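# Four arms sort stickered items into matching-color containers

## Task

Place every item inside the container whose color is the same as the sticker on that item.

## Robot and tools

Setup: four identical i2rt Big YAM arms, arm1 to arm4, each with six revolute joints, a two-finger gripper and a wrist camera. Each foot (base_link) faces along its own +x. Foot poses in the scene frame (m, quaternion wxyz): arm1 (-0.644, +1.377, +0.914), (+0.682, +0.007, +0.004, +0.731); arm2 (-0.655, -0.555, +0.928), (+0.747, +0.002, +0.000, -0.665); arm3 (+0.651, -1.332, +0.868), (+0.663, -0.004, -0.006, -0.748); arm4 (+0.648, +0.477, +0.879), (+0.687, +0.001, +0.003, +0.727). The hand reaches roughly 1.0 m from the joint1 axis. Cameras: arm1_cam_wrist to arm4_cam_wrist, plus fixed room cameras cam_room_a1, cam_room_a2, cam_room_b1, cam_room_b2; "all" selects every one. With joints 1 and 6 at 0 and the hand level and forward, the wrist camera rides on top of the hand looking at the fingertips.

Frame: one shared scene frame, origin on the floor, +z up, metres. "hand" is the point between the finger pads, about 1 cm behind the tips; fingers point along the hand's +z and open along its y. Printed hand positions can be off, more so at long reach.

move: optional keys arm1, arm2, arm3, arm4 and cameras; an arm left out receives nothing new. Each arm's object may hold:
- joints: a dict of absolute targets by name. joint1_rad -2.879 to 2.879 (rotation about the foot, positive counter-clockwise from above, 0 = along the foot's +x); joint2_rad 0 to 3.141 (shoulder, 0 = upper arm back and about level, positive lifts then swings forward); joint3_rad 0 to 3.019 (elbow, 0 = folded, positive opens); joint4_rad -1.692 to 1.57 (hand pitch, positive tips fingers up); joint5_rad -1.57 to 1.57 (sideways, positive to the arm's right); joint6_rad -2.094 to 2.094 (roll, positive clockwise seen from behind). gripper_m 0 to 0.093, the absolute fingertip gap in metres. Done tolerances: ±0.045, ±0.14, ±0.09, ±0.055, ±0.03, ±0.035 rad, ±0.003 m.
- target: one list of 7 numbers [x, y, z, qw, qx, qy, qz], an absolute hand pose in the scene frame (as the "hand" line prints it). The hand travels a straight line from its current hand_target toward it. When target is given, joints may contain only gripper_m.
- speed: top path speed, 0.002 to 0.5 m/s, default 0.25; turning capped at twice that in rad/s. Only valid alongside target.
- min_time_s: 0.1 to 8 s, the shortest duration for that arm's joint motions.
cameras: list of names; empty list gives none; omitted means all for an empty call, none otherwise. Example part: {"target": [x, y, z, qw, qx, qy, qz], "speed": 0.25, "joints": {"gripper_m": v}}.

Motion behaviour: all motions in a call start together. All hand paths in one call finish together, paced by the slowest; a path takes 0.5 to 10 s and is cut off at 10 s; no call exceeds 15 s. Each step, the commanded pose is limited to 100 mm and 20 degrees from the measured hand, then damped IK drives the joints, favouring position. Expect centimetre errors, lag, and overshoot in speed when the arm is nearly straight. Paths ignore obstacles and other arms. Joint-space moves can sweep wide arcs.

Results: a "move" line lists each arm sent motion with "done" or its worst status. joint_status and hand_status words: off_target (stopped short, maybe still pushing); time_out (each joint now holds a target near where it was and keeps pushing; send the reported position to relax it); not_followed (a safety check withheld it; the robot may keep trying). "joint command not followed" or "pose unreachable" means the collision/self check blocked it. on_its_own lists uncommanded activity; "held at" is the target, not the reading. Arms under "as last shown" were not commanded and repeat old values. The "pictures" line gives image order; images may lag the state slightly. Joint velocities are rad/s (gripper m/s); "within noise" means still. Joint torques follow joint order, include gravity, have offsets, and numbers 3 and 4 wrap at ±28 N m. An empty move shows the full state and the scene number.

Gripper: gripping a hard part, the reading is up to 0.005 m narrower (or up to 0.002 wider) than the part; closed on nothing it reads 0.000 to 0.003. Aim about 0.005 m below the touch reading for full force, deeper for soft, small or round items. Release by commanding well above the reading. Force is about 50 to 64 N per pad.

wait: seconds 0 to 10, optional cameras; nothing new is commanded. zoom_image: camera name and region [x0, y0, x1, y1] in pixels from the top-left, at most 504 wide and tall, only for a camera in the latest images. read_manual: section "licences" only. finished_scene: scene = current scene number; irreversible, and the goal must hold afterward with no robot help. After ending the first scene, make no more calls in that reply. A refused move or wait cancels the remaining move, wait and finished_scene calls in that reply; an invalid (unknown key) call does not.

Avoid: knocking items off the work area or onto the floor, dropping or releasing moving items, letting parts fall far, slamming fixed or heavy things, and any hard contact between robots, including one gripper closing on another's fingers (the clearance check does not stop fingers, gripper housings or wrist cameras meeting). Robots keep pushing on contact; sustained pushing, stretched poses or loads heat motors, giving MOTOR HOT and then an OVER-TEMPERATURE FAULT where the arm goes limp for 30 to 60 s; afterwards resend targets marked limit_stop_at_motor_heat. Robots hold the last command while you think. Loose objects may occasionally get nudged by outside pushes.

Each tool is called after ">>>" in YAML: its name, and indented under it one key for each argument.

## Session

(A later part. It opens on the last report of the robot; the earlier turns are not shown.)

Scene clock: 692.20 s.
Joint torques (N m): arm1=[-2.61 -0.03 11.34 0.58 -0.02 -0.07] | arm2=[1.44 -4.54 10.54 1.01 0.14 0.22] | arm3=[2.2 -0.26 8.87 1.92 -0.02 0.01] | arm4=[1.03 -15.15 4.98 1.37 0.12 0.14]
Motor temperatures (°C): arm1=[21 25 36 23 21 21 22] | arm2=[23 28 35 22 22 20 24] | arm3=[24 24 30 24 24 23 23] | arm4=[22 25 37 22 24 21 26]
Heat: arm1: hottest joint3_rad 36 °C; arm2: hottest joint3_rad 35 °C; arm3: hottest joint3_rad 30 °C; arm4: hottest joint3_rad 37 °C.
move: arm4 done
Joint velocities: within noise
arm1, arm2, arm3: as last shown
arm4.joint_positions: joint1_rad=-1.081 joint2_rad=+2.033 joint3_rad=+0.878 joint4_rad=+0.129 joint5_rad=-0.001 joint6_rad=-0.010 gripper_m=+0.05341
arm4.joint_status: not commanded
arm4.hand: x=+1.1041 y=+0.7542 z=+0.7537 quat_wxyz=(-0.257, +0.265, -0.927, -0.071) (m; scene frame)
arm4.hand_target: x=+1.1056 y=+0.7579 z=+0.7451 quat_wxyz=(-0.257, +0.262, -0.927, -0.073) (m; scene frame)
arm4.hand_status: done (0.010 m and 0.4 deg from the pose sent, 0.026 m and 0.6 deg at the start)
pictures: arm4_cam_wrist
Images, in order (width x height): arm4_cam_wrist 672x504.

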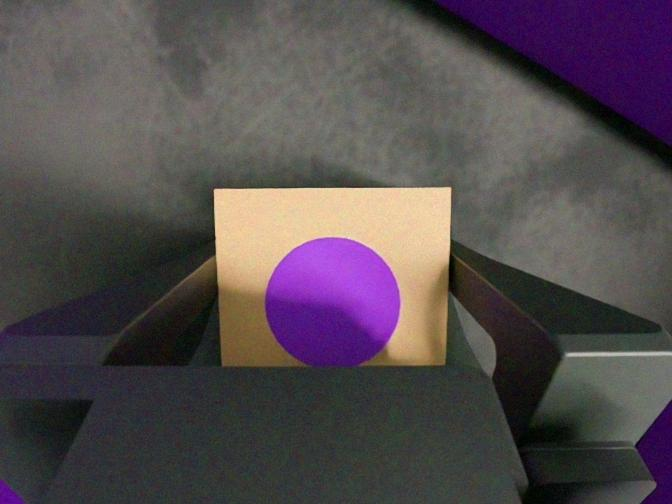

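>>> move:
  arm4: {"target": [1.106, 0.758, 0.73, -0.2572, 0.2615, -0.9275, -0.0725], "speed": 0.04}

>>> move:
  arm4: {"target": [1.106, 0.758, 0.715, -0.2572, 0.2615, -0.9275, -0.0725], "speed": 0.04}
  cameras: ["arm4_cam_wrist"]

Scene clock: 696.73 s.
Joint torques (N m): arm1=[-2.2 -0.62 11.43 0.43 -0.04 -0.08] | arm2=[1.49 -4.54 10.52 0.98 0.13 0.21] | arm3=[2.02 -0.32 8.87 1.89 -0.01 0.01] | arm4=[0.67 -12.63 5.22 1.21 0.15 0.15]
Motor temperatures (°C): arm1=[21 25 36 23 21 21 22] | arm2=[23 28 35 22 22 20 24] | arm3=[24 24 30 24 24 23 23] | arm4=[22 25 36 22 24 21 26]
Heat: arm1: hottest joint3_rad 36 °C; arm2: hottest joint3_rad 35 °C; arm3: hottest joint3_rad 30 °C; arm4: hottest joint3_rad 36 °C.
move: arm4 off_target
Joint velocities: within noise
arm1, arm2, arm3: as last shown
arm4.joint_positions: joint1_rad=-1.081 joint2_rad=+2.043 joint3_rad=+0.878 joint4_rad=+0.171 joint5_rad=-0.001 joint6_rad=-0.009 gripper_m=+0.05341
arm4.joint_status: not commanded
arm4.hand: x=+1.1095 y=+0.7575 z=+0.7541 quat_wxyz=(-0.272, +0.263, -0.923, -0.075) (m; scene frame)
arm4.hand_target: x=+1.1049 y=+0.7574 z=+0.7310 quat_wxyz=(-0.257, +0.262, -0.927, -0.072) (m; scene frame)
arm4.hand_status: off_target (0.024 m and 1.8 deg from the pose sent, 0.024 m and 0.4 deg at the start)
pictures: none

Scene clock: 697.70 s.
Joint torques (N m): arm1=[-2.67 -0.56 11.51 0.68 -0.03 -0.03] | arm2=[1.44 -4.6 10.54 1.02 0.15 0.21] | arm3=[2.2 -0.26 8.88 1.92 -0.01 0.02] | arm4=[1.2 -10.93 4.64 1.03 0.15 0.12]
Motor temperatures (°C): arm1=[21 25 36 23 21 21 22] | arm2=[23 28 35 22 22 20 24] | arm3=[24 24 30 24 24 23 23] | arm4=[22 25 36 22 24 21 26]
Heat: arm1: hottest joint3_rad 36 °C; arm2: hottest joint3_rad 35 °C; arm3: hottest joint3_rad 30 °C; arm4: hottest joint3_rad 36 °C.
move: arm4 off_target
Joint velocities: within noise
arm1, arm2, arm3: as last shown
arm4.joint_positions: joint1_rad=-1.081 joint2_rad=+2.058 joint3_rad=+0.889 joint4_rad=+0.211 joint5_rad=-0.001 joint6_rad=-0.008 gripper_m=+0.05341
arm4.joint_status: not commanded
arm4.hand: x=+1.1184 y=+0.7629 z=+0.7549 quat_wxyz=(-0.288, +0.261, -0.918, -0.080) (m; scene frame)
arm4.hand_target: x=+1.1038 y=+0.7566 z=+0.7178 quat_wxyz=(-0.257, +0.262, -0.927, -0.072) (m; scene frame)
arm4.hand_status: off_target (0.042 m and 3.8 deg from the pose sent, 0.039 m and 1.8 deg at the start)
pictures: arm4_cam_wrist
Images, in order (width x height): arm4_cam_wrist 672x504.

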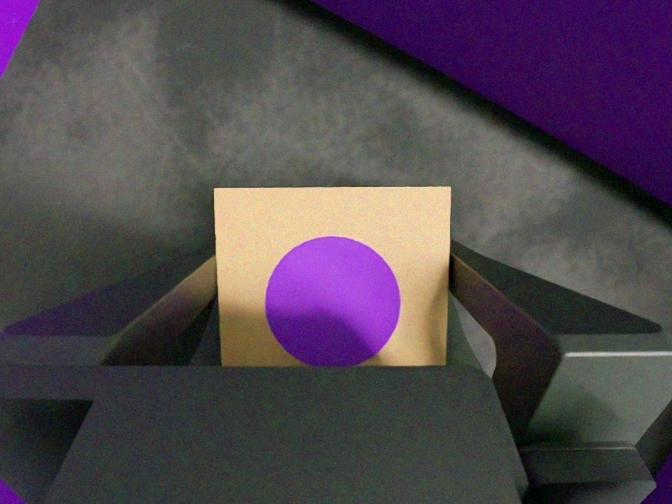

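>>> move:
  arm4: {"target": [1.106, 0.758, 0.748, -0.2572, 0.2615, -0.9275, -0.0725], "speed": 0.05}

>>> move:
  arm4: {"joints": {"gripper_m": 0.085}}
  cameras: ["arm4_cam_wrist"]

>>> move:
  arm4: {"target": [1.09, 0.748, 0.92, -0.2572, 0.2615, -0.9275, -0.0725], "speed": 0.15}
  cameras: ["arm4_cam_wrist"]

Scene clock: 703.77 s.
Joint torques (N m): arm1=[-3.02 -0.73 11.26 0.5 -0.07 -0.04] | arm2=[1.44 -4.6 10.56 1.01 0.14 0.2] | arm3=[2.14 -0.32 8.85 1.92 -0.01 0.02] | arm4=[1.14 -17.26 3.97 0.09 0.15 0.12]
Motor temperatures (°C): arm1=[21 25 36 23 21 21 22] | arm2=[23 27 35 22 22 20 24] | arm3=[24 24 30 24 24 23 23] | arm4=[22 25 35 22 24 21 26]
Heat: arm1: hottest joint3_rad 36 °C; arm2: hottest joint3_rad 35 °C; arm3: hottest joint3_rad 30 °C; arm4: hottest joint3_rad 35 °C.
move: arm4 done
Joint velocities: within noise
arm1, arm2, arm3: as last shown
arm4.joint_positions: joint1_rad=-1.081 joint2_rad=+2.047 joint3_rad=+0.892 joint4_rad=+0.160 joint5_rad=-0.001 joint6_rad=-0.008 gripper_m=+0.05341
arm4.joint_status: not commanded
arm4.hand: x=+1.1133 y=+0.7598 z=+0.7542 quat_wxyz=(-0.271, +0.263, -0.923, -0.075) (m; scene frame)
arm4.hand_target: x=+1.1059 y=+0.7580 z=+0.7481 quat_wxyz=(-0.257, +0.262, -0.927, -0.073) (m; scene frame)
arm4.hand_status: done (0.010 m and 1.7 deg from the pose sent, 0.015 m and 3.8 deg at the start)
pictures: none

Scene clock: 704.30 s.
Joint torques (N m): arm1=[-2.78 -0.15 11.34 0.57 -0.03 -0.02] | arm2=[1.49 -4.54 10.54 0.99 0.14 0.21] | arm3=[2.02 -0.38 8.9 1.92 -0.02 0.01] | arm4=[1.32 -17.2 3.88 0.4 0.12 0.13]
Motor temperatures (°C): arm1=[21 25 36 23 21 21 22] | arm2=[23 27 35 22 22 20 24] | arm3=[24 24 30 24 24 23 23] | arm4=[22 25 35 22 24 21 26]
Heat: arm1: hottest joint3_rad 36 °C; arm2: hottest joint3_rad 35 °C; arm3: hottest joint3_rad 30 °C; arm4: hottest joint3_rad 35 °C.
move: arm4 done
Joint velocities: within noise
arm1.joint_positions: joint1_rad=-2.257 joint2_rad=+0.795 joint3_rad=+0.780 joint4_rad=-1.202 joint5_rad=-0.008 joint6_rad=+0.000 gripper_m=+0.08496
arm1.joint_status: not commanded
arm1.hand: x=-0.4174 y=+1.2196 z=+1.1200 quat_wxyz=(-0.161, -0.298, -0.939, +0.051) (m; scene frame)
arm1.hand_target: x=-0.4200 y=+1.2181 z=+1.1200 quat_wxyz=(-0.156, -0.300, -0.940, +0.050) (m; scene frame)
arm1.hand_status: not commanded
arm2.joint_positions: joint1_rad=+2.138 joint2_rad=+0.860 joint3_rad=+0.777 joint4_rad=-1.108 joint5_rad=+0.001 joint6_rad=-0.006 gripper_m=+0.08992
arm2.joint_status: not commanded
arm2.hand: x=-0.4236 y=-0.3676 z=+1.1291 quat_wxyz=(-0.180, +0.332, -0.924, -0.063) (m; scene frame)
arm2.hand_target: x=-0.4299 y=-0.3700 z=+1.1202 quat_wxyz=(-0.165, +0.330, -0.927, -0.059) (m; scene frame)
arm2.hand_status: not commanded
arm3.joint_positions: joint1_rad=-1.012 joint2_rad=+0.532 joint3_rad=+0.773 joint4_rad=+0.284 joint5_rad=+0.000 joint6_rad=-0.007 gripper_m=+0.09398
arm3.joint_status: not commanded
arm3.hand: x=+0.3642 y=-1.4568 z=+1.4658 quat_wxyz=(-0.189, -0.486, -0.104, +0.847) (m; scene frame)
arm3.hand_target: x=+0.3686 y=-1.4588 z=+1.4674 quat_wxyz=(-0.197, -0.479, -0.104, +0.849) (m; scene frame)
arm3.hand_status: not commanded
arm4.joint_positions: joint1_rad=-1.081 joint2_rad=+2.047 joint3_rad=+0.892 joint4_rad=+0.151 joint5_rad=-0.001 joint6_rad=-0.008 gripper_m=+0.08492
arm4.joint_status: all done
arm4.hand: x=+1.1114 y=+0.7586 z=+0.7529 quat_wxyz=(-0.266, +0.263, -0.924, -0.074) (m; scene frame)
arm4.hand_target: x=+1.1060 y=+0.7581 z=+0.7481 quat_wxyz=(-0.257, +0.262, -0.927, -0.073) (m; scene frame)
arm4.hand_status: not commanded
pictures: arm4_cam_wrist
Images, in order (width x height): arm4_cam_wrist 672x504.

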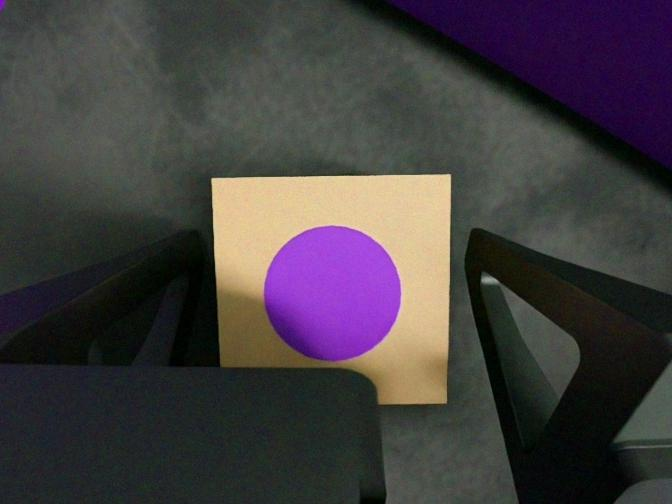

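Scene clock: 706.10 s.
Joint torques (N m): arm1=[-2.84 -0.26 11.33 0.61 0 -0.02] | arm2=[1.49 -4.66 10.58 0.99 0.14 0.2] | arm3=[1.96 -0.21 8.9 1.92 -0.01 0.01] | arm4=[1.26 -14.51 8.31 0.4 0.11 0.16]
Motor temperatures (°C): arm1=[21 25 36 23 21 21 22] | arm2=[23 27 35 22 22 20 24] | arm3=[24 24 30 24 24 23 23] | arm4=[22 25 35 22 24 21 26]
Heat: arm1: hottest joint3_rad 36 °C; arm2: hottest joint3_rad 35 °C; arm3: hottest joint3_rad 30 °C; arm4: hottest joint3_rad 35 °C.
move: arm4 done
Joint velocities: within noise
arm1, arm2, arm3: as last shown
arm4.joint_positions: joint1_rad=-1.081 joint2_rad=+1.603 joint3_rad=+0.866 joint4_rad=-0.295 joint5_rad=-0.001 joint6_rad=-0.008 gripper_m=+0.08492
arm4.joint_status: not commanded
arm4.hand: x=+1.0858 y=+0.7431 z=+0.9136 quat_wxyz=(-0.254, +0.264, -0.928, -0.070) (m; scene frame)
arm4.hand_target: x=+1.0899 y=+0.7481 z=+0.9201 quat_wxyz=(-0.257, +0.262, -0.927, -0.073) (m; scene frame)
arm4.hand_status: done (0.009 m and 0.5 deg from the pose sent, 0.169 m and 1.1 deg at the start)
pictures: arm4_cam_wrist
Images, in order (width x height): arm4_cam_wrist 672x504.

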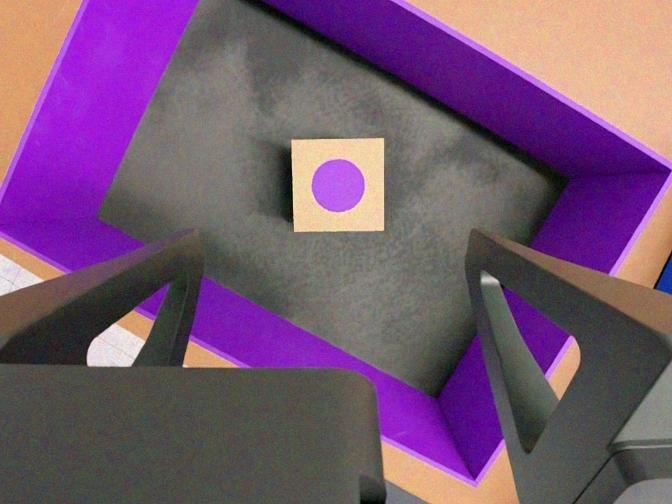

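>>> move:
  arm4: {"joints": {"joint1_rad": 2.173, "joint2_rad": 0.692, "joint3_rad": 0.692, "joint4_rad": -0.96, "joint5_rad": 0, "joint6_rad": 0, "gripper_m": 0.0935}, "min_time_s": 4.5}
  arm1: {"joints": {"joint1_rad": -1.0}, "min_time_s": 2}
  cameras: ["arm4_cam_wrist"]

Scene clock: 720.57 s.
Joint torques (N m): arm1=[-1.2 -0.03 11.44 0.57 0 -0.06] | arm2=[1.49 -4.6 10.56 1.03 0.14 0.2] | arm3=[2.08 -0.26 8.85 1.94 -0.02 0.01] | arm4=[0.97 -2.96 8.95 0.53 0.08 0.12]
Motor temperatures (°C): arm1=[21 24 36 23 21 21 22] | arm2=[23 27 35 22 22 20 24] | arm3=[24 24 30 24 24 23 23] | arm4=[22 25 35 22 24 21 25]
Heat: arm1: hottest joint3_rad 36 °C; arm2: hottest joint3_rad 35 °C; arm3: hottest joint3_rad 30 °C; arm4: hottest joint3_rad 35 °C.
move: arm1 done; arm4 done
Joint velocities: within noise
arm1.joint_positions: joint1_rad=-1.005 joint2_rad=+0.795 joint3_rad=+0.780 joint4_rad=-1.202 joint5_rad=-0.010 joint6_rad=-0.001 gripper_m=+0.08496
arm1.joint_status: all done
arm1.hand: x=-0.4215 y=+1.5397 z=+1.1210 quat_wxyz=(-0.159, +0.308, -0.936, -0.063) (m; scene frame)
arm1.hand_target: x=-0.4233 y=+1.5399 z=+1.1209 quat_wxyz=(-0.154, +0.313, -0.935, -0.061) (m; scene frame)
arm1.hand_status: not commanded
arm2, arm3: as last shown
arm4.joint_positions: joint1_rad=+2.171 joint2_rad=+0.698 joint3_rad=+0.698 joint4_rad=-0.948 joint5_rad=+0.000 joint6_rad=-0.008 gripper_m=+0.09340
arm4.joint_status: all done
arm4.hand: x=+0.4095 y=+0.2940 z=+1.1054 quat_wxyz=(+0.098, +0.899, +0.311, -0.293) (m; scene frame)
arm4.hand_target: x=+0.4131 y=+0.2963 z=+1.1022 quat_wxyz=(+0.098, +0.902, +0.308, -0.287) (m; scene frame)
arm4.hand_status: not commanded
pictures: arm4_cam_wrist
Images, in order (width x height): arm4_cam_wrist 672x504.

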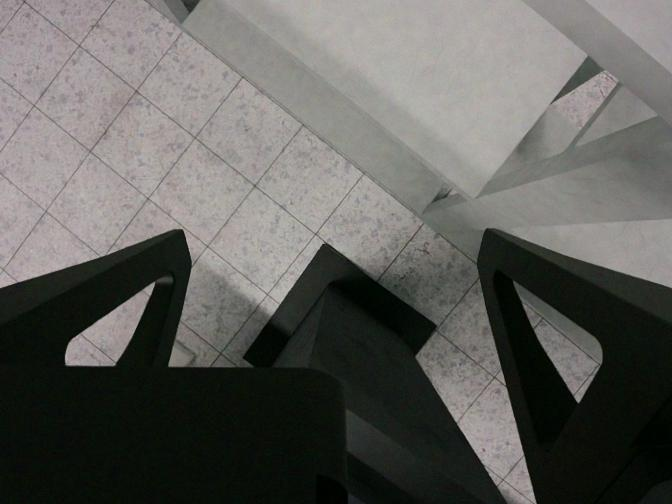

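>>> move:
  arm4: {"target": [0.023, -0.006, 1.115, 0.0972, 0.9026, 0.3081, -0.2846], "speed": 0.2}
  cameras: ["arm4_cam_wrist"]

Scene clock: 729.40 s.
Joint torques (N m): arm1=[-1.9 -0.15 11.36 0.5 0.07 -0.03] | arm2=[1.49 -4.6 10.54 1.01 0.13 0.21] | arm3=[2.02 -0.38 8.91 1.92 -0.01 0.04] | arm4=[0.62 -22.07 13.2 0.54 0.11 0.1]
Motor temperatures (°C): arm1=[21 24 36 23 21 21 21] | arm2=[23 27 34 22 22 20 24] | arm3=[24 24 30 24 24 23 23] | arm4=[22 25 36 22 24 21 25]
Heat: arm1: hottest joint3_rad 36 °C; arm2: hottest joint3_rad 34 °C; arm3: hottest joint3_rad 30 °C; arm4: hottest joint3_rad 36 °C.
move: arm4 off_target
Joint velocities: within noise
arm1, arm2, arm3: as last shown
arm4.joint_positions: joint1_rad=+2.171 joint2_rad=+2.056 joint3_rad=+2.050 joint4_rad=-0.974 joint5_rad=+0.000 joint6_rad=-0.008 gripper_m=+0.09340
arm4.joint_status: not commanded
arm4.hand: x=+0.0321 y=+0.0029 z=+1.1096 quat_wxyz=(+0.094, +0.903, +0.312, -0.279) (m; scene frame)
arm4.hand_target: x=+0.0236 y=-0.0055 z=+1.1149 quat_wxyz=(+0.097, +0.902, +0.308, -0.285) (m; scene frame)
arm4.hand_status: off_target (0.014 m and 0.9 deg from the pose sent, 0.489 m and 1.1 deg at the start)
pictures: arm4_cam_wrist
Images, in order (width x height): arm4_cam_wrist 672x504.

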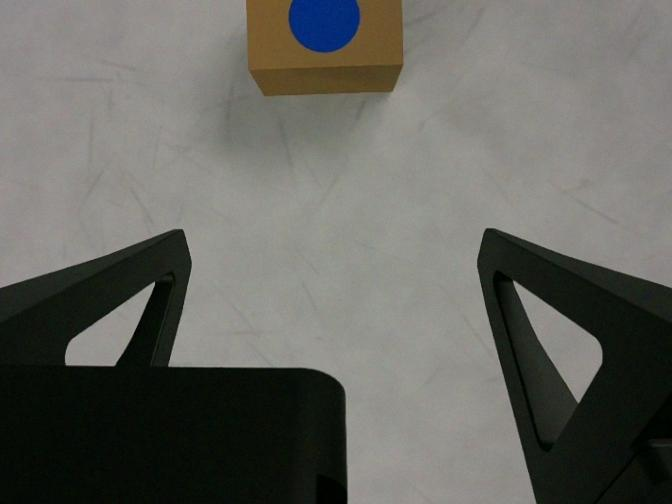

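>>> move:
  arm4: {"target": [-0.058, -0.068, 1.09, 0.1105, 0.8893, 0.3036, -0.3237], "speed": 0.12}
  cameras: ["arm4_cam_wrist"]

Scene clock: 738.57 s.
Joint torques (N m): arm1=[-1.14 -0.73 11.34 0.54 -0.01 -0.01] | arm2=[1.38 -4.48 10.55 1.03 0.14 0.21] | arm3=[1.96 -0.26 8.85 1.96 -0.01 0.02] | arm4=[1.14 -26.46 13.09 0.54 0.09 0.1]
Motor temperatures (°C): arm1=[21 24 36 23 21 21 21] | arm2=[23 26 34 22 22 20 23] | arm3=[24 24 30 24 24 23 23] | arm4=[22 26 37 22 24 21 25]
Heat: arm1: hottest joint3_rad 36 °C; arm2: hottest joint3_rad 34 °C; arm3: hottest joint3_rad 30 °C; arm4: hottest joint3_rad 37 °C.
move: arm4 off_target
Joint velocities: within noise
arm1, arm2, arm3: as last shown
arm4.joint_positions: joint1_rad=+2.171 joint2_rad=+2.430 joint3_rad=+2.635 joint4_rad=-1.083 joint5_rad=+0.000 joint6_rad=-0.008 gripper_m=+0.09340
arm4.joint_status: not commanded
arm4.hand: x=-0.0524 y=-0.0623 z=+1.0978 quat_wxyz=(+0.109, +0.888, +0.307, -0.325) (m; scene frame)
arm4.hand_target: x=-0.0573 y=-0.0674 z=+1.0900 quat_wxyz=(+0.111, +0.889, +0.303, -0.325) (m; scene frame)
arm4.hand_status: off_target (0.011 m and 0.4 deg from the pose sent, 0.116 m and 5.8 deg at the start)
pictures: arm4_cam_wrist
Images, in order (width x height): arm4_cam_wrist 672x504.

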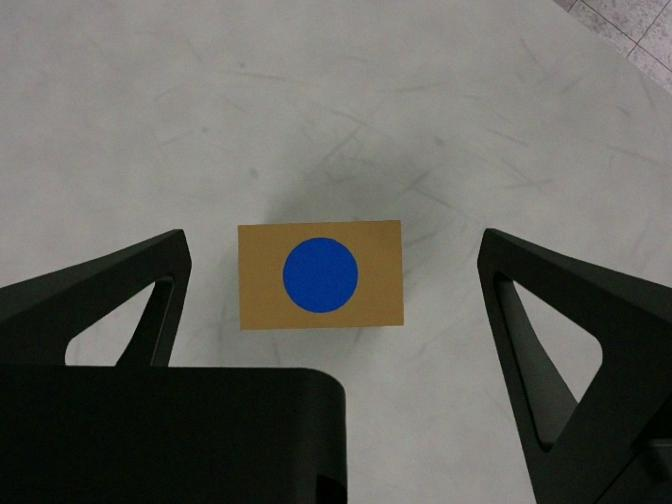

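>>> move:
  arm4: {"target": [-0.051, -0.069, 1.015, 0.1167, 0.8833, 0.3206, -0.3215], "speed": 0.08}
  cameras: ["arm4_cam_wrist"]

Scene clock: 747.13 s.
Joint torques (N m): arm1=[-0.67 -0.5 11.51 0.66 -0.01 -0.08] | arm2=[1.49 -4.48 10.52 0.99 0.14 0.21] | arm3=[2.2 -0.21 8.84 1.94 -0.01 0.02] | arm4=[0.97 -29.68 8.7 1.52 -0.03 -0.04]
Motor temperatures (°C): arm1=[21 24 36 23 21 21 21] | arm2=[23 26 34 22 22 20 23] | arm3=[24 24 30 24 24 23 23] | arm4=[22 27 38 22 24 21 25]
Heat: arm1: hottest joint3_rad 36 °C; arm2: hottest joint3_rad 34 °C; arm3: hottest joint3_rad 30 °C; arm4: hottest joint3_rad 38 °C.
move: arm4 done
Joint velocities: within noise
arm1, arm2, arm3: as last shown
arm4.joint_positions: joint1_rad=+2.172 joint2_rad=+2.409 joint3_rad=+2.382 joint4_rad=-0.861 joint5_rad=-0.021 joint6_rad=-0.017 gripper_m=+0.09340
arm4.joint_status: not commanded
arm4.hand: x=-0.0515 y=-0.0670 z=+1.0144 quat_wxyz=(+0.116, +0.887, +0.315, -0.317) (m; scene frame)
arm4.hand_target: x=-0.0509 y=-0.0691 z=+1.0149 quat_wxyz=(+0.117, +0.883, +0.321, -0.321) (m; scene frame)
arm4.hand_status: done (0.002 m and 0.9 deg from the pose sent, 0.083 m and 1.9 deg at the start)
pictures: arm4_cam_wrist
Images, in order (width x height): arm4_cam_wrist 672x504.

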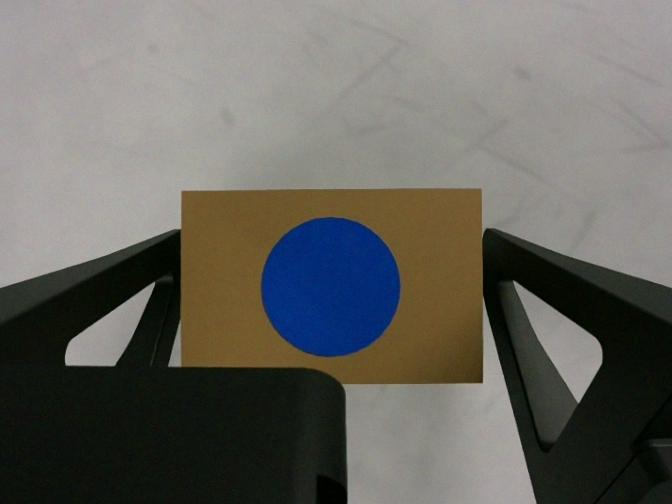

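>>> move:
  arm4: {"joints": {"gripper_m": 0.055}}
  cameras: ["arm4_cam_wrist"]

Scene clock: 782.43 s.
Joint torques (N m): arm1=[-1.85 -0.15 11.37 0.57 0.01 0] | arm2=[1.49 -4.6 10.51 1.01 0.14 0.22] | arm3=[2.26 -0.26 8.84 1.94 -0.02 0.02] | arm4=[0.85 -30.04 8.8 1.63 -0.04 -0.06]
Motor temperatures (°C): arm1=[21 24 36 23 21 21 21] | arm2=[23 26 34 22 22 20 23] | arm3=[24 23 30 24 24 23 23] | arm4=[22 27 36 22 24 21 25]
Heat: arm1: hottest joint3_rad 36 °C; arm2: hottest joint3_rad 34 °C; arm3: hottest joint3_rad 30 °C; arm4: hottest joint3_rad 36 °C.
move: arm4 off_target
Joint velocities: within noise
arm1, arm2, arm3: as last shown
arm4.joint_positions: joint1_rad=+2.172 joint2_rad=+2.409 joint3_rad=+2.381 joint4_rad=-0.860 joint5_rad=-0.021 joint6_rad=-0.018 gripper_m=+0.06954
arm4.joint_status: gripper_m off_target (ended at +0.06956, target +0.05500)
arm4.hand: x=-0.0516 y=-0.0670 z=+1.0144 quat_wxyz=(+0.115, +0.887, +0.315, -0.317) (m; scene frame)
arm4.hand_target: x=-0.0509 y=-0.0691 z=+1.0150 quat_wxyz=(+0.117, +0.883, +0.321, -0.321) (m; scene frame)
arm4.hand_status: not commanded
pictures: arm4_cam_wrist
Images, in order (width x height): arm4_cam_wrist 672x504.

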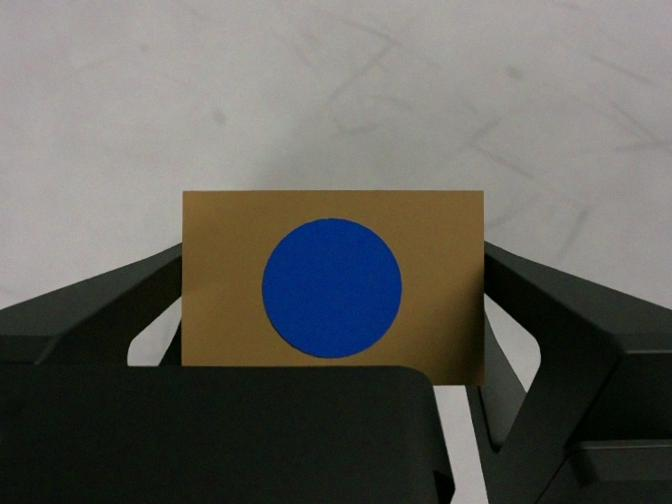

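>>> move:
  arm4: {"target": [-0.047, -0.065, 1.10, 0.1167, 0.8833, 0.3206, -0.3215], "speed": 0.12}

>>> move:
  arm4: {"target": [0.40, 0.285, 1.12, 0.1167, 0.8833, 0.3206, -0.3215], "speed": 0.2}

>>> move:
  arm4: {"joints": {"joint1_rad": -1.80, "joint2_rad": 1.422, "joint3_rad": 0.70, "joint4_rad": -0.151, "joint5_rad": 0, "joint6_rad": 0}, "min_time_s": 4.5}
  cameras: ["arm4_cam_wrist"]

Scene clock: 788.47 s.
Joint torques (N m): arm1=[-0.79 -0.56 11.38 0.31 0.01 -0.06] | arm2=[1.38 -4.6 10.54 0.96 0.14 0.21] | arm3=[2.08 -0.21 8.88 1.94 -0.01 0.01] | arm4=[1.14 -29.74 13.56 0.69 -0.07 -0.08]
Motor temperatures (°C): arm1=[21 24 36 23 21 21 21] | arm2=[23 26 34 22 22 20 23] | arm3=[24 23 30 24 24 23 23] | arm4=[22 27 36 22 24 21 25]
Heat: arm1: hottest joint3_rad 36 °C; arm2: hottest joint3_rad 34 °C; arm3: hottest joint3_rad 30 °C; arm4: hottest joint3_rad 36 °C.
move: arm4 off_target
Joint velocities: within noise
arm1, arm2, arm3: as last shown
arm4.joint_positions: joint1_rad=+2.172 joint2_rad=+2.403 joint3_rad=+2.530 joint4_rad=-1.053 joint5_rad=-0.021 joint6_rad=-0.019 gripper_m=+0.06954
arm4.joint_status: not commanded
arm4.hand: x=-0.0422 y=-0.0598 z=+1.0697 quat_wxyz=(+0.110, +0.893, +0.318, -0.301) (m; scene frame)
arm4.hand_target: x=-0.0457 y=-0.0641 z=+1.1001 quat_wxyz=(+0.117, +0.883, +0.321, -0.322) (m; scene frame)
arm4.hand_status: off_target (0.031 m and 2.8 deg from the pose sent, 0.086 m and 0.9 deg at the start)
pictures: none

Scene clock: 791.93 s.
Joint torques (N m): arm1=[-1.73 -0.38 11.41 0.53 -0.01 -0.02] | arm2=[1.49 -4.54 10.55 1.01 0.13 0.2] | arm3=[2.2 -0.44 8.87 1.94 -0.01 0.01] | arm4=[0.09 -1.79 9.48 0.69 -0.1 -0.08]
Motor temperatures (°C): arm1=[21 24 36 23 21 21 21] | arm2=[23 26 34 22 22 20 23] | arm3=[24 23 30 24 24 23 23] | arm4=[22 27 37 22 24 21 26]
Heat: arm1: hottest joint3_rad 36 °C; arm2: hottest joint3_rad 34 °C; arm3: hottest joint3_rad 30 °C; arm4: hottest joint3_rad 37 °C.
move: arm4 done
Joint velocities: within noise
arm1: as last shown
arm2.joint_positions: joint1_rad=+2.138 joint2_rad=+0.860 joint3_rad=+0.777 joint4_rad=-1.108 joint5_rad=+0.001 joint6_rad=-0.006 gripper_m=+0.08992
arm2.joint_status: not commanded
arm2.hand: x=-0.4236 y=-0.3676 z=+1.1291 quat_wxyz=(-0.180, +0.332, -0.924, -0.063) (m; scene frame)
arm2.hand_target: x=-0.4299 y=-0.3700 z=+1.1202 quat_wxyz=(-0.165, +0.330, -0.927, -0.059) (m; scene frame)
arm2.hand_status: not commanded
arm3.joint_positions: joint1_rad=-1.012 joint2_rad=+0.532 joint3_rad=+0.773 joint4_rad=+0.284 joint5_rad=+0.000 joint6_rad=-0.007 gripper_m=+0.09398
arm3.joint_status: not commanded
arm3.hand: x=+0.3642 y=-1.4568 z=+1.4658 quat_wxyz=(-0.189, -0.486, -0.104, +0.847) (m; scene frame)
arm3.hand_target: x=+0.3686 y=-1.4588 z=+1.4674 quat_wxyz=(-0.197, -0.479, -0.104, +0.849) (m; scene frame)
arm3.hand_status: not commanded
arm4.joint_positions: joint1_rad=+2.166 joint2_rad=+0.692 joint3_rad=+0.709 joint4_rad=-0.881 joint5_rad=-0.031 joint6_rad=-0.027 gripper_m=+0.06954
arm4.joint_status: not commanded
arm4.hand: x=+0.4004 y=+0.2822 z=+1.1232 quat_wxyz=(+0.121, +0.882, +0.317, -0.327) (m; scene frame)
arm4.hand_target: x=+0.4001 y=+0.2849 z=+1.1200 quat_wxyz=(+0.117, +0.883, +0.321, -0.321) (m; scene frame)
arm4.hand_status: done (0.004 m and 0.9 deg from the pose sent, 0.563 m and 2.8 deg at the start)
pictures: none

Scene clock: 796.80 s.
Joint torques (N m): arm1=[-1.79 -0.62 11.33 0.72 0.01 -0.08] | arm2=[1.38 -4.54 10.55 1.03 0.14 0.21] | arm3=[2.2 -0.32 8.84 1.94 -0.01 0.02] | arm4=[1.26 -9.64 7.21 1.68 0.11 0.19]
Motor temperatures (°C): arm1=[21 24 36 23 21 21 21] | arm2=[23 26 34 22 22 20 23] | arm3=[24 23 30 24 24 23 23] | arm4=[22 27 37 22 24 21 26]
Heat: arm1: hottest joint3_rad 36 °C; arm2: hottest joint3_rad 34 °C; arm3: hottest joint3_rad 30 °C; arm4: hottest joint3_rad 37 °C.
move: arm4 done
Joint velocities: within noise
arm1, arm2, arm3: as last shown
arm4.joint_positions: joint1_rad=-1.807 joint2_rad=+1.406 joint3_rad=+0.701 joint4_rad=-0.170 joint5_rad=-0.001 joint6_rad=-0.013 gripper_m=+0.06957
arm4.joint_status: all done
arm4.hand: x=+1.1174 y=+0.3922 z=+0.9548 quat_wxyz=(-0.338, -0.077, -0.937, +0.034) (m; scene frame)
arm4.hand_target: x=+1.1198 y=+0.3947 z=+0.9497 quat_wxyz=(-0.339, -0.081, -0.937, +0.031) (m; scene frame)
arm4.hand_status: not commanded
pictures: arm4_cam_wrist
Images, in order (width x height): arm4_cam_wrist 672x504.

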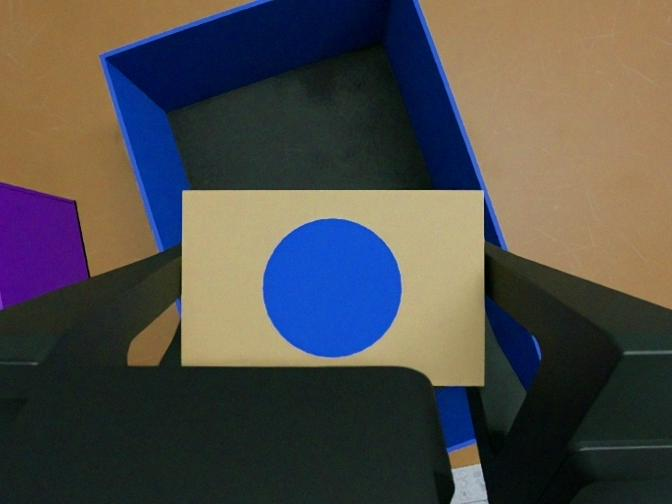

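>>> move:
  arm4: {"target": [1.138, 0.391, 0.86, -0.342, 0.0082, -0.9397, -0.003], "speed": 0.15}
  cameras: ["arm4_cam_wrist"]

Scene clock: 810.43 s.
Joint torques (N m): arm1=[-1.08 -0.5 11.4 0.51 -0.02 -0.07] | arm2=[1.44 -4.54 10.54 1.03 0.14 0.21] | arm3=[2.2 -0.15 8.88 1.91 -0.01 0.01] | arm4=[0.32 -12.16 5.89 1.66 -0.11 -0.07]
Motor temperatures (°C): arm1=[21 24 36 23 21 21 21] | arm2=[23 26 35 22 22 20 23] | arm3=[24 23 30 24 24 23 23] | arm4=[22 27 37 22 24 21 26]
Heat: arm1: hottest joint3_rad 36 °C; arm2: hottest joint3_rad 35 °C; arm3: hottest joint3_rad 30 °C; arm4: hottest joint3_rad 37 °C.
move: arm4 done
Joint velocities: within noise
arm1.joint_positions: joint1_rad=-1.005 joint2_rad=+0.795 joint3_rad=+0.780 joint4_rad=-1.202 joint5_rad=-0.010 joint6_rad=-0.001 gripper_m=+0.08496
arm1.joint_status: not commanded
arm1.hand: x=-0.4215 y=+1.5397 z=+1.1210 quat_wxyz=(-0.159, +0.308, -0.936, -0.063) (m; scene frame)
arm1.hand_target: x=-0.4233 y=+1.5399 z=+1.1209 quat_wxyz=(-0.154, +0.313, -0.935, -0.061) (m; scene frame)
arm1.hand_status: not commanded
arm2, arm3: as last shown
arm4.joint_positions: joint1_rad=-1.849 joint2_rad=+1.693 joint3_rad=+0.682 joint4_rad=+0.110 joint5_rad=-0.157 joint6_rad=-0.173 gripper_m=+0.06957
arm4.joint_status: not commanded
arm4.hand: x=+1.1324 y=+0.3956 z=+0.8586 quat_wxyz=(-0.334, +0.004, -0.943, -0.007) (m; scene frame)
arm4.hand_target: x=+1.1378 y=+0.3910 z=+0.8601 quat_wxyz=(-0.342, +0.008, -0.940, -0.003) (m; scene frame)
arm4.hand_status: done (0.007 m and 1.2 deg from the pose sent, 0.097 m and 10.7 deg at the start)
pictures: arm4_cam_wrist
Images, in order (width x height): arm4_cam_wrist 672x504.

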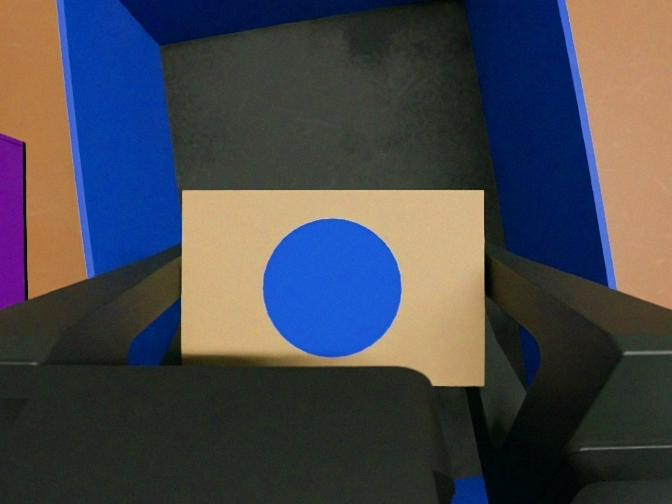

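>>> move:
  arm4: {"target": [1.143, 0.387, 0.765, -0.342, 0.0082, -0.9397, -0.003], "speed": 0.12}

>>> move:
  arm4: {"target": [1.143, 0.387, 0.742, -0.342, 0.0082, -0.9397, -0.003], "speed": 0.05}

Scene clock: 815.07 s.
Joint torques (N m): arm1=[-1.26 -0.79 11.4 0.62 0 -0.05] | arm2=[1.38 -4.42 10.54 1.02 0.13 0.21] | arm3=[2.14 -0.26 8.87 1.98 -0.02 0.02] | arm4=[-0.15 -13.92 4.82 1.76 -0.16 -0.06]
Motor temperatures (°C): arm1=[21 24 36 23 21 21 21] | arm2=[23 26 35 22 22 20 23] | arm3=[24 23 30 24 24 23 23] | arm4=[22 27 36 22 24 21 26]
Heat: arm1: hottest joint3_rad 36 °C; arm2: hottest joint3_rad 35 °C; arm3: hottest joint3_rad 30 °C; arm4: hottest joint3_rad 36 °C.
move: arm4 off_target
Joint velocities: within noise
arm1, arm2, arm3: as last shown
arm4.joint_positions: joint1_rad=-1.853 joint2_rad=+1.991 joint3_rad=+0.686 joint4_rad=+0.391 joint5_rad=-0.161 joint6_rad=-0.178 gripper_m=+0.06957
arm4.joint_status: not commanded
arm4.hand: x=+1.1296 y=+0.3941 z=+0.7622 quat_wxyz=(-0.328, +0.004, -0.945, -0.008) (m; scene frame)
arm4.hand_target: x=+1.1426 y=+0.3870 z=+0.7654 quat_wxyz=(-0.342, +0.008, -0.940, -0.003) (m; scene frame)
arm4.hand_status: off_target (0.015 m and 1.9 deg from the pose sent, 0.095 m and 1.2 deg at the start)
pictures: none

Scene clock: 816.10 s.
Joint torques (N m): arm1=[-1.32 -0.09 11.28 0.54 -0.02 -0.02] | arm2=[1.38 -4.6 10.54 0.99 0.13 0.21] | arm3=[2.08 -0.5 8.88 1.95 -0.01 0.02] | arm4=[0.09 -13.63 4.29 1.69 -0.14 -0.09]
Motor temperatures (°C): arm1=[21 24 36 23 21 21 21] | arm2=[23 26 35 22 22 20 23] | arm3=[24 23 30 24 24 23 23] | arm4=[22 27 36 22 24 21 26]
Heat: arm1: hottest joint3_rad 36 °C; arm2: hottest joint3_rad 35 °C; arm3: hottest joint3_rad 30 °C; arm4: hottest joint3_rad 36 °C.
move: arm4 off_target
Joint velocities: within noise
arm1, arm2, arm3: as last shown
arm4.joint_positions: joint1_rad=-1.853 joint2_rad=+2.059 joint3_rad=+0.701 joint4_rad=+0.452 joint5_rad=-0.161 joint6_rad=-0.178 gripper_m=+0.06957
arm4.joint_status: not commanded
arm4.hand: x=+1.1325 y=+0.3934 z=+0.7434 quat_wxyz=(-0.332, +0.004, -0.943, -0.007) (m; scene frame)
arm4.hand_target: x=+1.1426 y=+0.3870 z=+0.7423 quat_wxyz=(-0.342, +0.008, -0.940, -0.003) (m; scene frame)
arm4.hand_status: off_target (0.012 m and 1.4 deg from the pose sent, 0.025 m and 1.9 deg at the start)
pictures: none

>>> move:
  arm4: {"target": [1.143, 0.387, 0.72, -0.342, 0.0082, -0.9397, -0.003], "speed": 0.04}

Scene clock: 818.67 s.
Joint torques (N m): arm1=[-0.97 -0.44 11.4 0.58 -0.01 -0.06] | arm2=[1.44 -4.54 10.54 1.03 0.14 0.2] | arm3=[2.08 -0.38 8.88 1.94 0 0.02] | arm4=[0.56 -12.28 3.43 1.36 -0.09 -0.06]
Motor temperatures (°C): arm1=[21 24 36 23 21 21 21] | arm2=[23 26 35 22 22 20 23] | arm3=[24 23 30 24 24 23 23] | arm4=[22 27 36 22 24 21 26]
Heat: arm1: hottest joint3_rad 36 °C; arm2: hottest joint3_rad 35 °C; arm3: hottest joint3_rad 30 °C; arm4: hottest joint3_rad 36 °C.
move: arm4 off_target
Joint velocities: within noise
arm1, arm2, arm3: as last shown
arm4.joint_positions: joint1_rad=-1.853 joint2_rad=+2.103 joint3_rad=+0.725 joint4_rad=+0.518 joint5_rad=-0.162 joint6_rad=-0.182 gripper_m=+0.06957
arm4.joint_status: not commanded
arm4.hand: x=+1.1464 y=+0.3903 z=+0.7382 quat_wxyz=(-0.353, +0.008, -0.936, -0.002) (m; scene frame)
arm4.hand_target: x=+1.1422 y=+0.3872 z=+0.7206 quat_wxyz=(-0.342, +0.008, -0.940, -0.003) (m; scene frame)
arm4.hand_status: off_target (0.019 m and 1.3 deg from the pose sent, 0.026 m and 1.4 deg at the start)
pictures: none

>>> move:
  arm4: {"target": [1.143, 0.387, 0.745, -0.342, 0.0082, -0.9397, -0.003], "speed": 0.05}

>>> move:
  arm4: {"joints": {"gripper_m": 0.09}}

>>> move:
  arm4: {"target": [1.12, 0.389, 0.95, -0.342, 0.0082, -0.9397, -0.003], "speed": 0.15}
  cameras: ["arm4_cam_wrist"]

Scene clock: 824.93 s.
Joint torques (N m): arm1=[-1.44 -0.21 11.32 0.62 0 -0.03] | arm2=[1.44 -4.54 10.52 0.98 0.14 0.2] | arm3=[2.26 -0.26 8.94 1.92 -0.01 0.01] | arm4=[0.21 -17.38 2.51 0.68 -0.13 -0.07]
Motor temperatures (°C): arm1=[21 24 36 23 21 21 21] | arm2=[23 26 35 22 22 20 23] | arm3=[24 23 30 24 24 23 23] | arm4=[22 27 35 22 24 21 26]
Heat: arm1: hottest joint3_rad 36 °C; arm2: hottest joint3_rad 35 °C; arm3: hottest joint3_rad 30 °C; arm4: hottest joint3_rad 35 °C.
move: arm4 done
Joint velocities: within noise
arm1, arm2, arm3: as last shown
arm4.joint_positions: joint1_rad=-1.853 joint2_rad=+2.089 joint3_rad=+0.725 joint4_rad=+0.474 joint5_rad=-0.162 joint6_rad=-0.182 gripper_m=+0.06957
arm4.joint_status: not commanded
arm4.hand: x=+1.1421 y=+0.3913 z=+0.7381 quat_wxyz=(-0.339, +0.007, -0.941, -0.005) (m; scene frame)
arm4.hand_target: x=+1.1429 y=+0.3870 z=+0.7448 quat_wxyz=(-0.342, +0.008, -0.940, -0.003) (m; scene frame)
arm4.hand_status: done (0.008 m and 0.5 deg from the pose sent, 0.008 m and 1.3 deg at the start)
pictures: none

Scene clock: 825.43 s.
Joint torques (N m): arm1=[-1.67 -0.09 11.28 0.64 0 -0.02] | arm2=[1.49 -4.54 10.55 0.99 0.14 0.22] | arm3=[2.14 -0.32 8.85 1.92 -0.01 0.01] | arm4=[0.21 -17.14 2.62 0.72 -0.1 -0.05]
Motor temperatures (°C): arm1=[21 24 36 23 21 21 21] | arm2=[23 26 35 22 22 20 23] | arm3=[24 23 30 24 24 23 23] | arm4=[22 27 35 22 24 21 26]
Heat: arm1: hottest joint3_rad 36 °C; arm2: hottest joint3_rad 35 °C; arm3: hottest joint3_rad 30 °C; arm4: hottest joint3_rad 35 °C.
move: arm4 done
Joint velocities: within noise
arm1, arm2, arm3: as last shown
arm4.joint_positions: joint1_rad=-1.853 joint2_rad=+2.087 joint3_rad=+0.725 joint4_rad=+0.474 joint5_rad=-0.162 joint6_rad=-0.182 gripper_m=+0.08991
arm4.joint_status: all done
arm4.hand: x=+1.1426 y=+0.3912 z=+0.7390 quat_wxyz=(-0.340, +0.007, -0.940, -0.005) (m; scene frame)
arm4.hand_target: x=+1.1429 y=+0.3871 z=+0.7448 quat_wxyz=(-0.342, +0.008, -0.940, -0.003) (m; scene frame)
arm4.hand_status: not commanded
pictures: none

Scene clock: 827.43 s.
Joint torques (N m): arm1=[-1.79 -0.03 11.52 0.47 0 -0.03] | arm2=[1.44 -4.54 10.54 1.05 0.14 0.21] | arm3=[2.14 -0.38 8.91 1.92 -0.01 0.02] | arm4=[-0.15 -11.4 9.51 0.68 -0.12 -0.08]
Motor temperatures (°C): arm1=[21 24 36 23 21 21 21] | arm2=[23 26 35 22 22 20 23] | arm3=[24 23 30 24 24 23 23] | arm4=[22 27 35 22 24 21 26]
Heat: arm1: hottest joint3_rad 36 °C; arm2: hottest joint3_rad 35 °C; arm3: hottest joint3_rad 30 °C; arm4: hottest joint3_rad 35 °C.
move: arm4 off_target
Joint velocities: within noise
arm1: as last shown
arm2.joint_positions: joint1_rad=+2.138 joint2_rad=+0.860 joint3_rad=+0.777 joint4_rad=-1.108 joint5_rad=+0.001 joint6_rad=-0.006 gripper_m=+0.08992
arm2.joint_status: not commanded
arm2.hand: x=-0.4236 y=-0.3676 z=+1.1291 quat_wxyz=(-0.180, +0.332, -0.924, -0.063) (m; scene frame)
arm2.hand_target: x=-0.4299 y=-0.3700 z=+1.1202 quat_wxyz=(-0.165, +0.330, -0.927, -0.059) (m; scene frame)
arm2.hand_status: not commanded
arm3.joint_positions: joint1_rad=-1.012 joint2_rad=+0.532 joint3_rad=+0.773 joint4_rad=+0.284 joint5_rad=+0.000 joint6_rad=-0.007 gripper_m=+0.09398
arm3.joint_status: not commanded
arm3.hand: x=+0.3642 y=-1.4568 z=+1.4658 quat_wxyz=(-0.189, -0.486, -0.104, +0.847) (m; scene frame)
arm3.hand_target: x=+0.3686 y=-1.4588 z=+1.4674 quat_wxyz=(-0.197, -0.479, -0.104, +0.849) (m; scene frame)
arm3.hand_status: not commanded
arm4.joint_positions: joint1_rad=-1.864 joint2_rad=+1.432 joint3_rad=+0.674 joint4_rad=-0.154 joint5_rad=-0.168 joint6_rad=-0.188 gripper_m=+0.08991
arm4.joint_status: not commanded
arm4.hand: x=+1.1065 y=+0.3963 z=+0.9354 quat_wxyz=(-0.330, +0.004, -0.944, -0.008) (m; scene frame)
arm4.hand_target: x=+1.1195 y=+0.3891 z=+0.9504 quat_wxyz=(-0.342, +0.008, -0.940, -0.003) (m; scene frame)
arm4.hand_status: off_target (0.021 m and 1.7 deg from the pose sent, 0.212 m and 0.4 deg at the start)
pictures: arm4_cam_wrist
Images, in order (width x height): arm4_cam_wrist 672x504.

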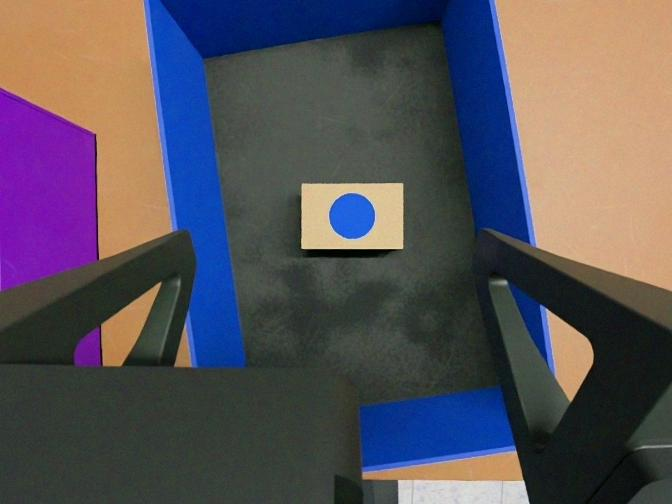

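>>> finished_scene:
  scene: 1

The scene is finished: the task was done.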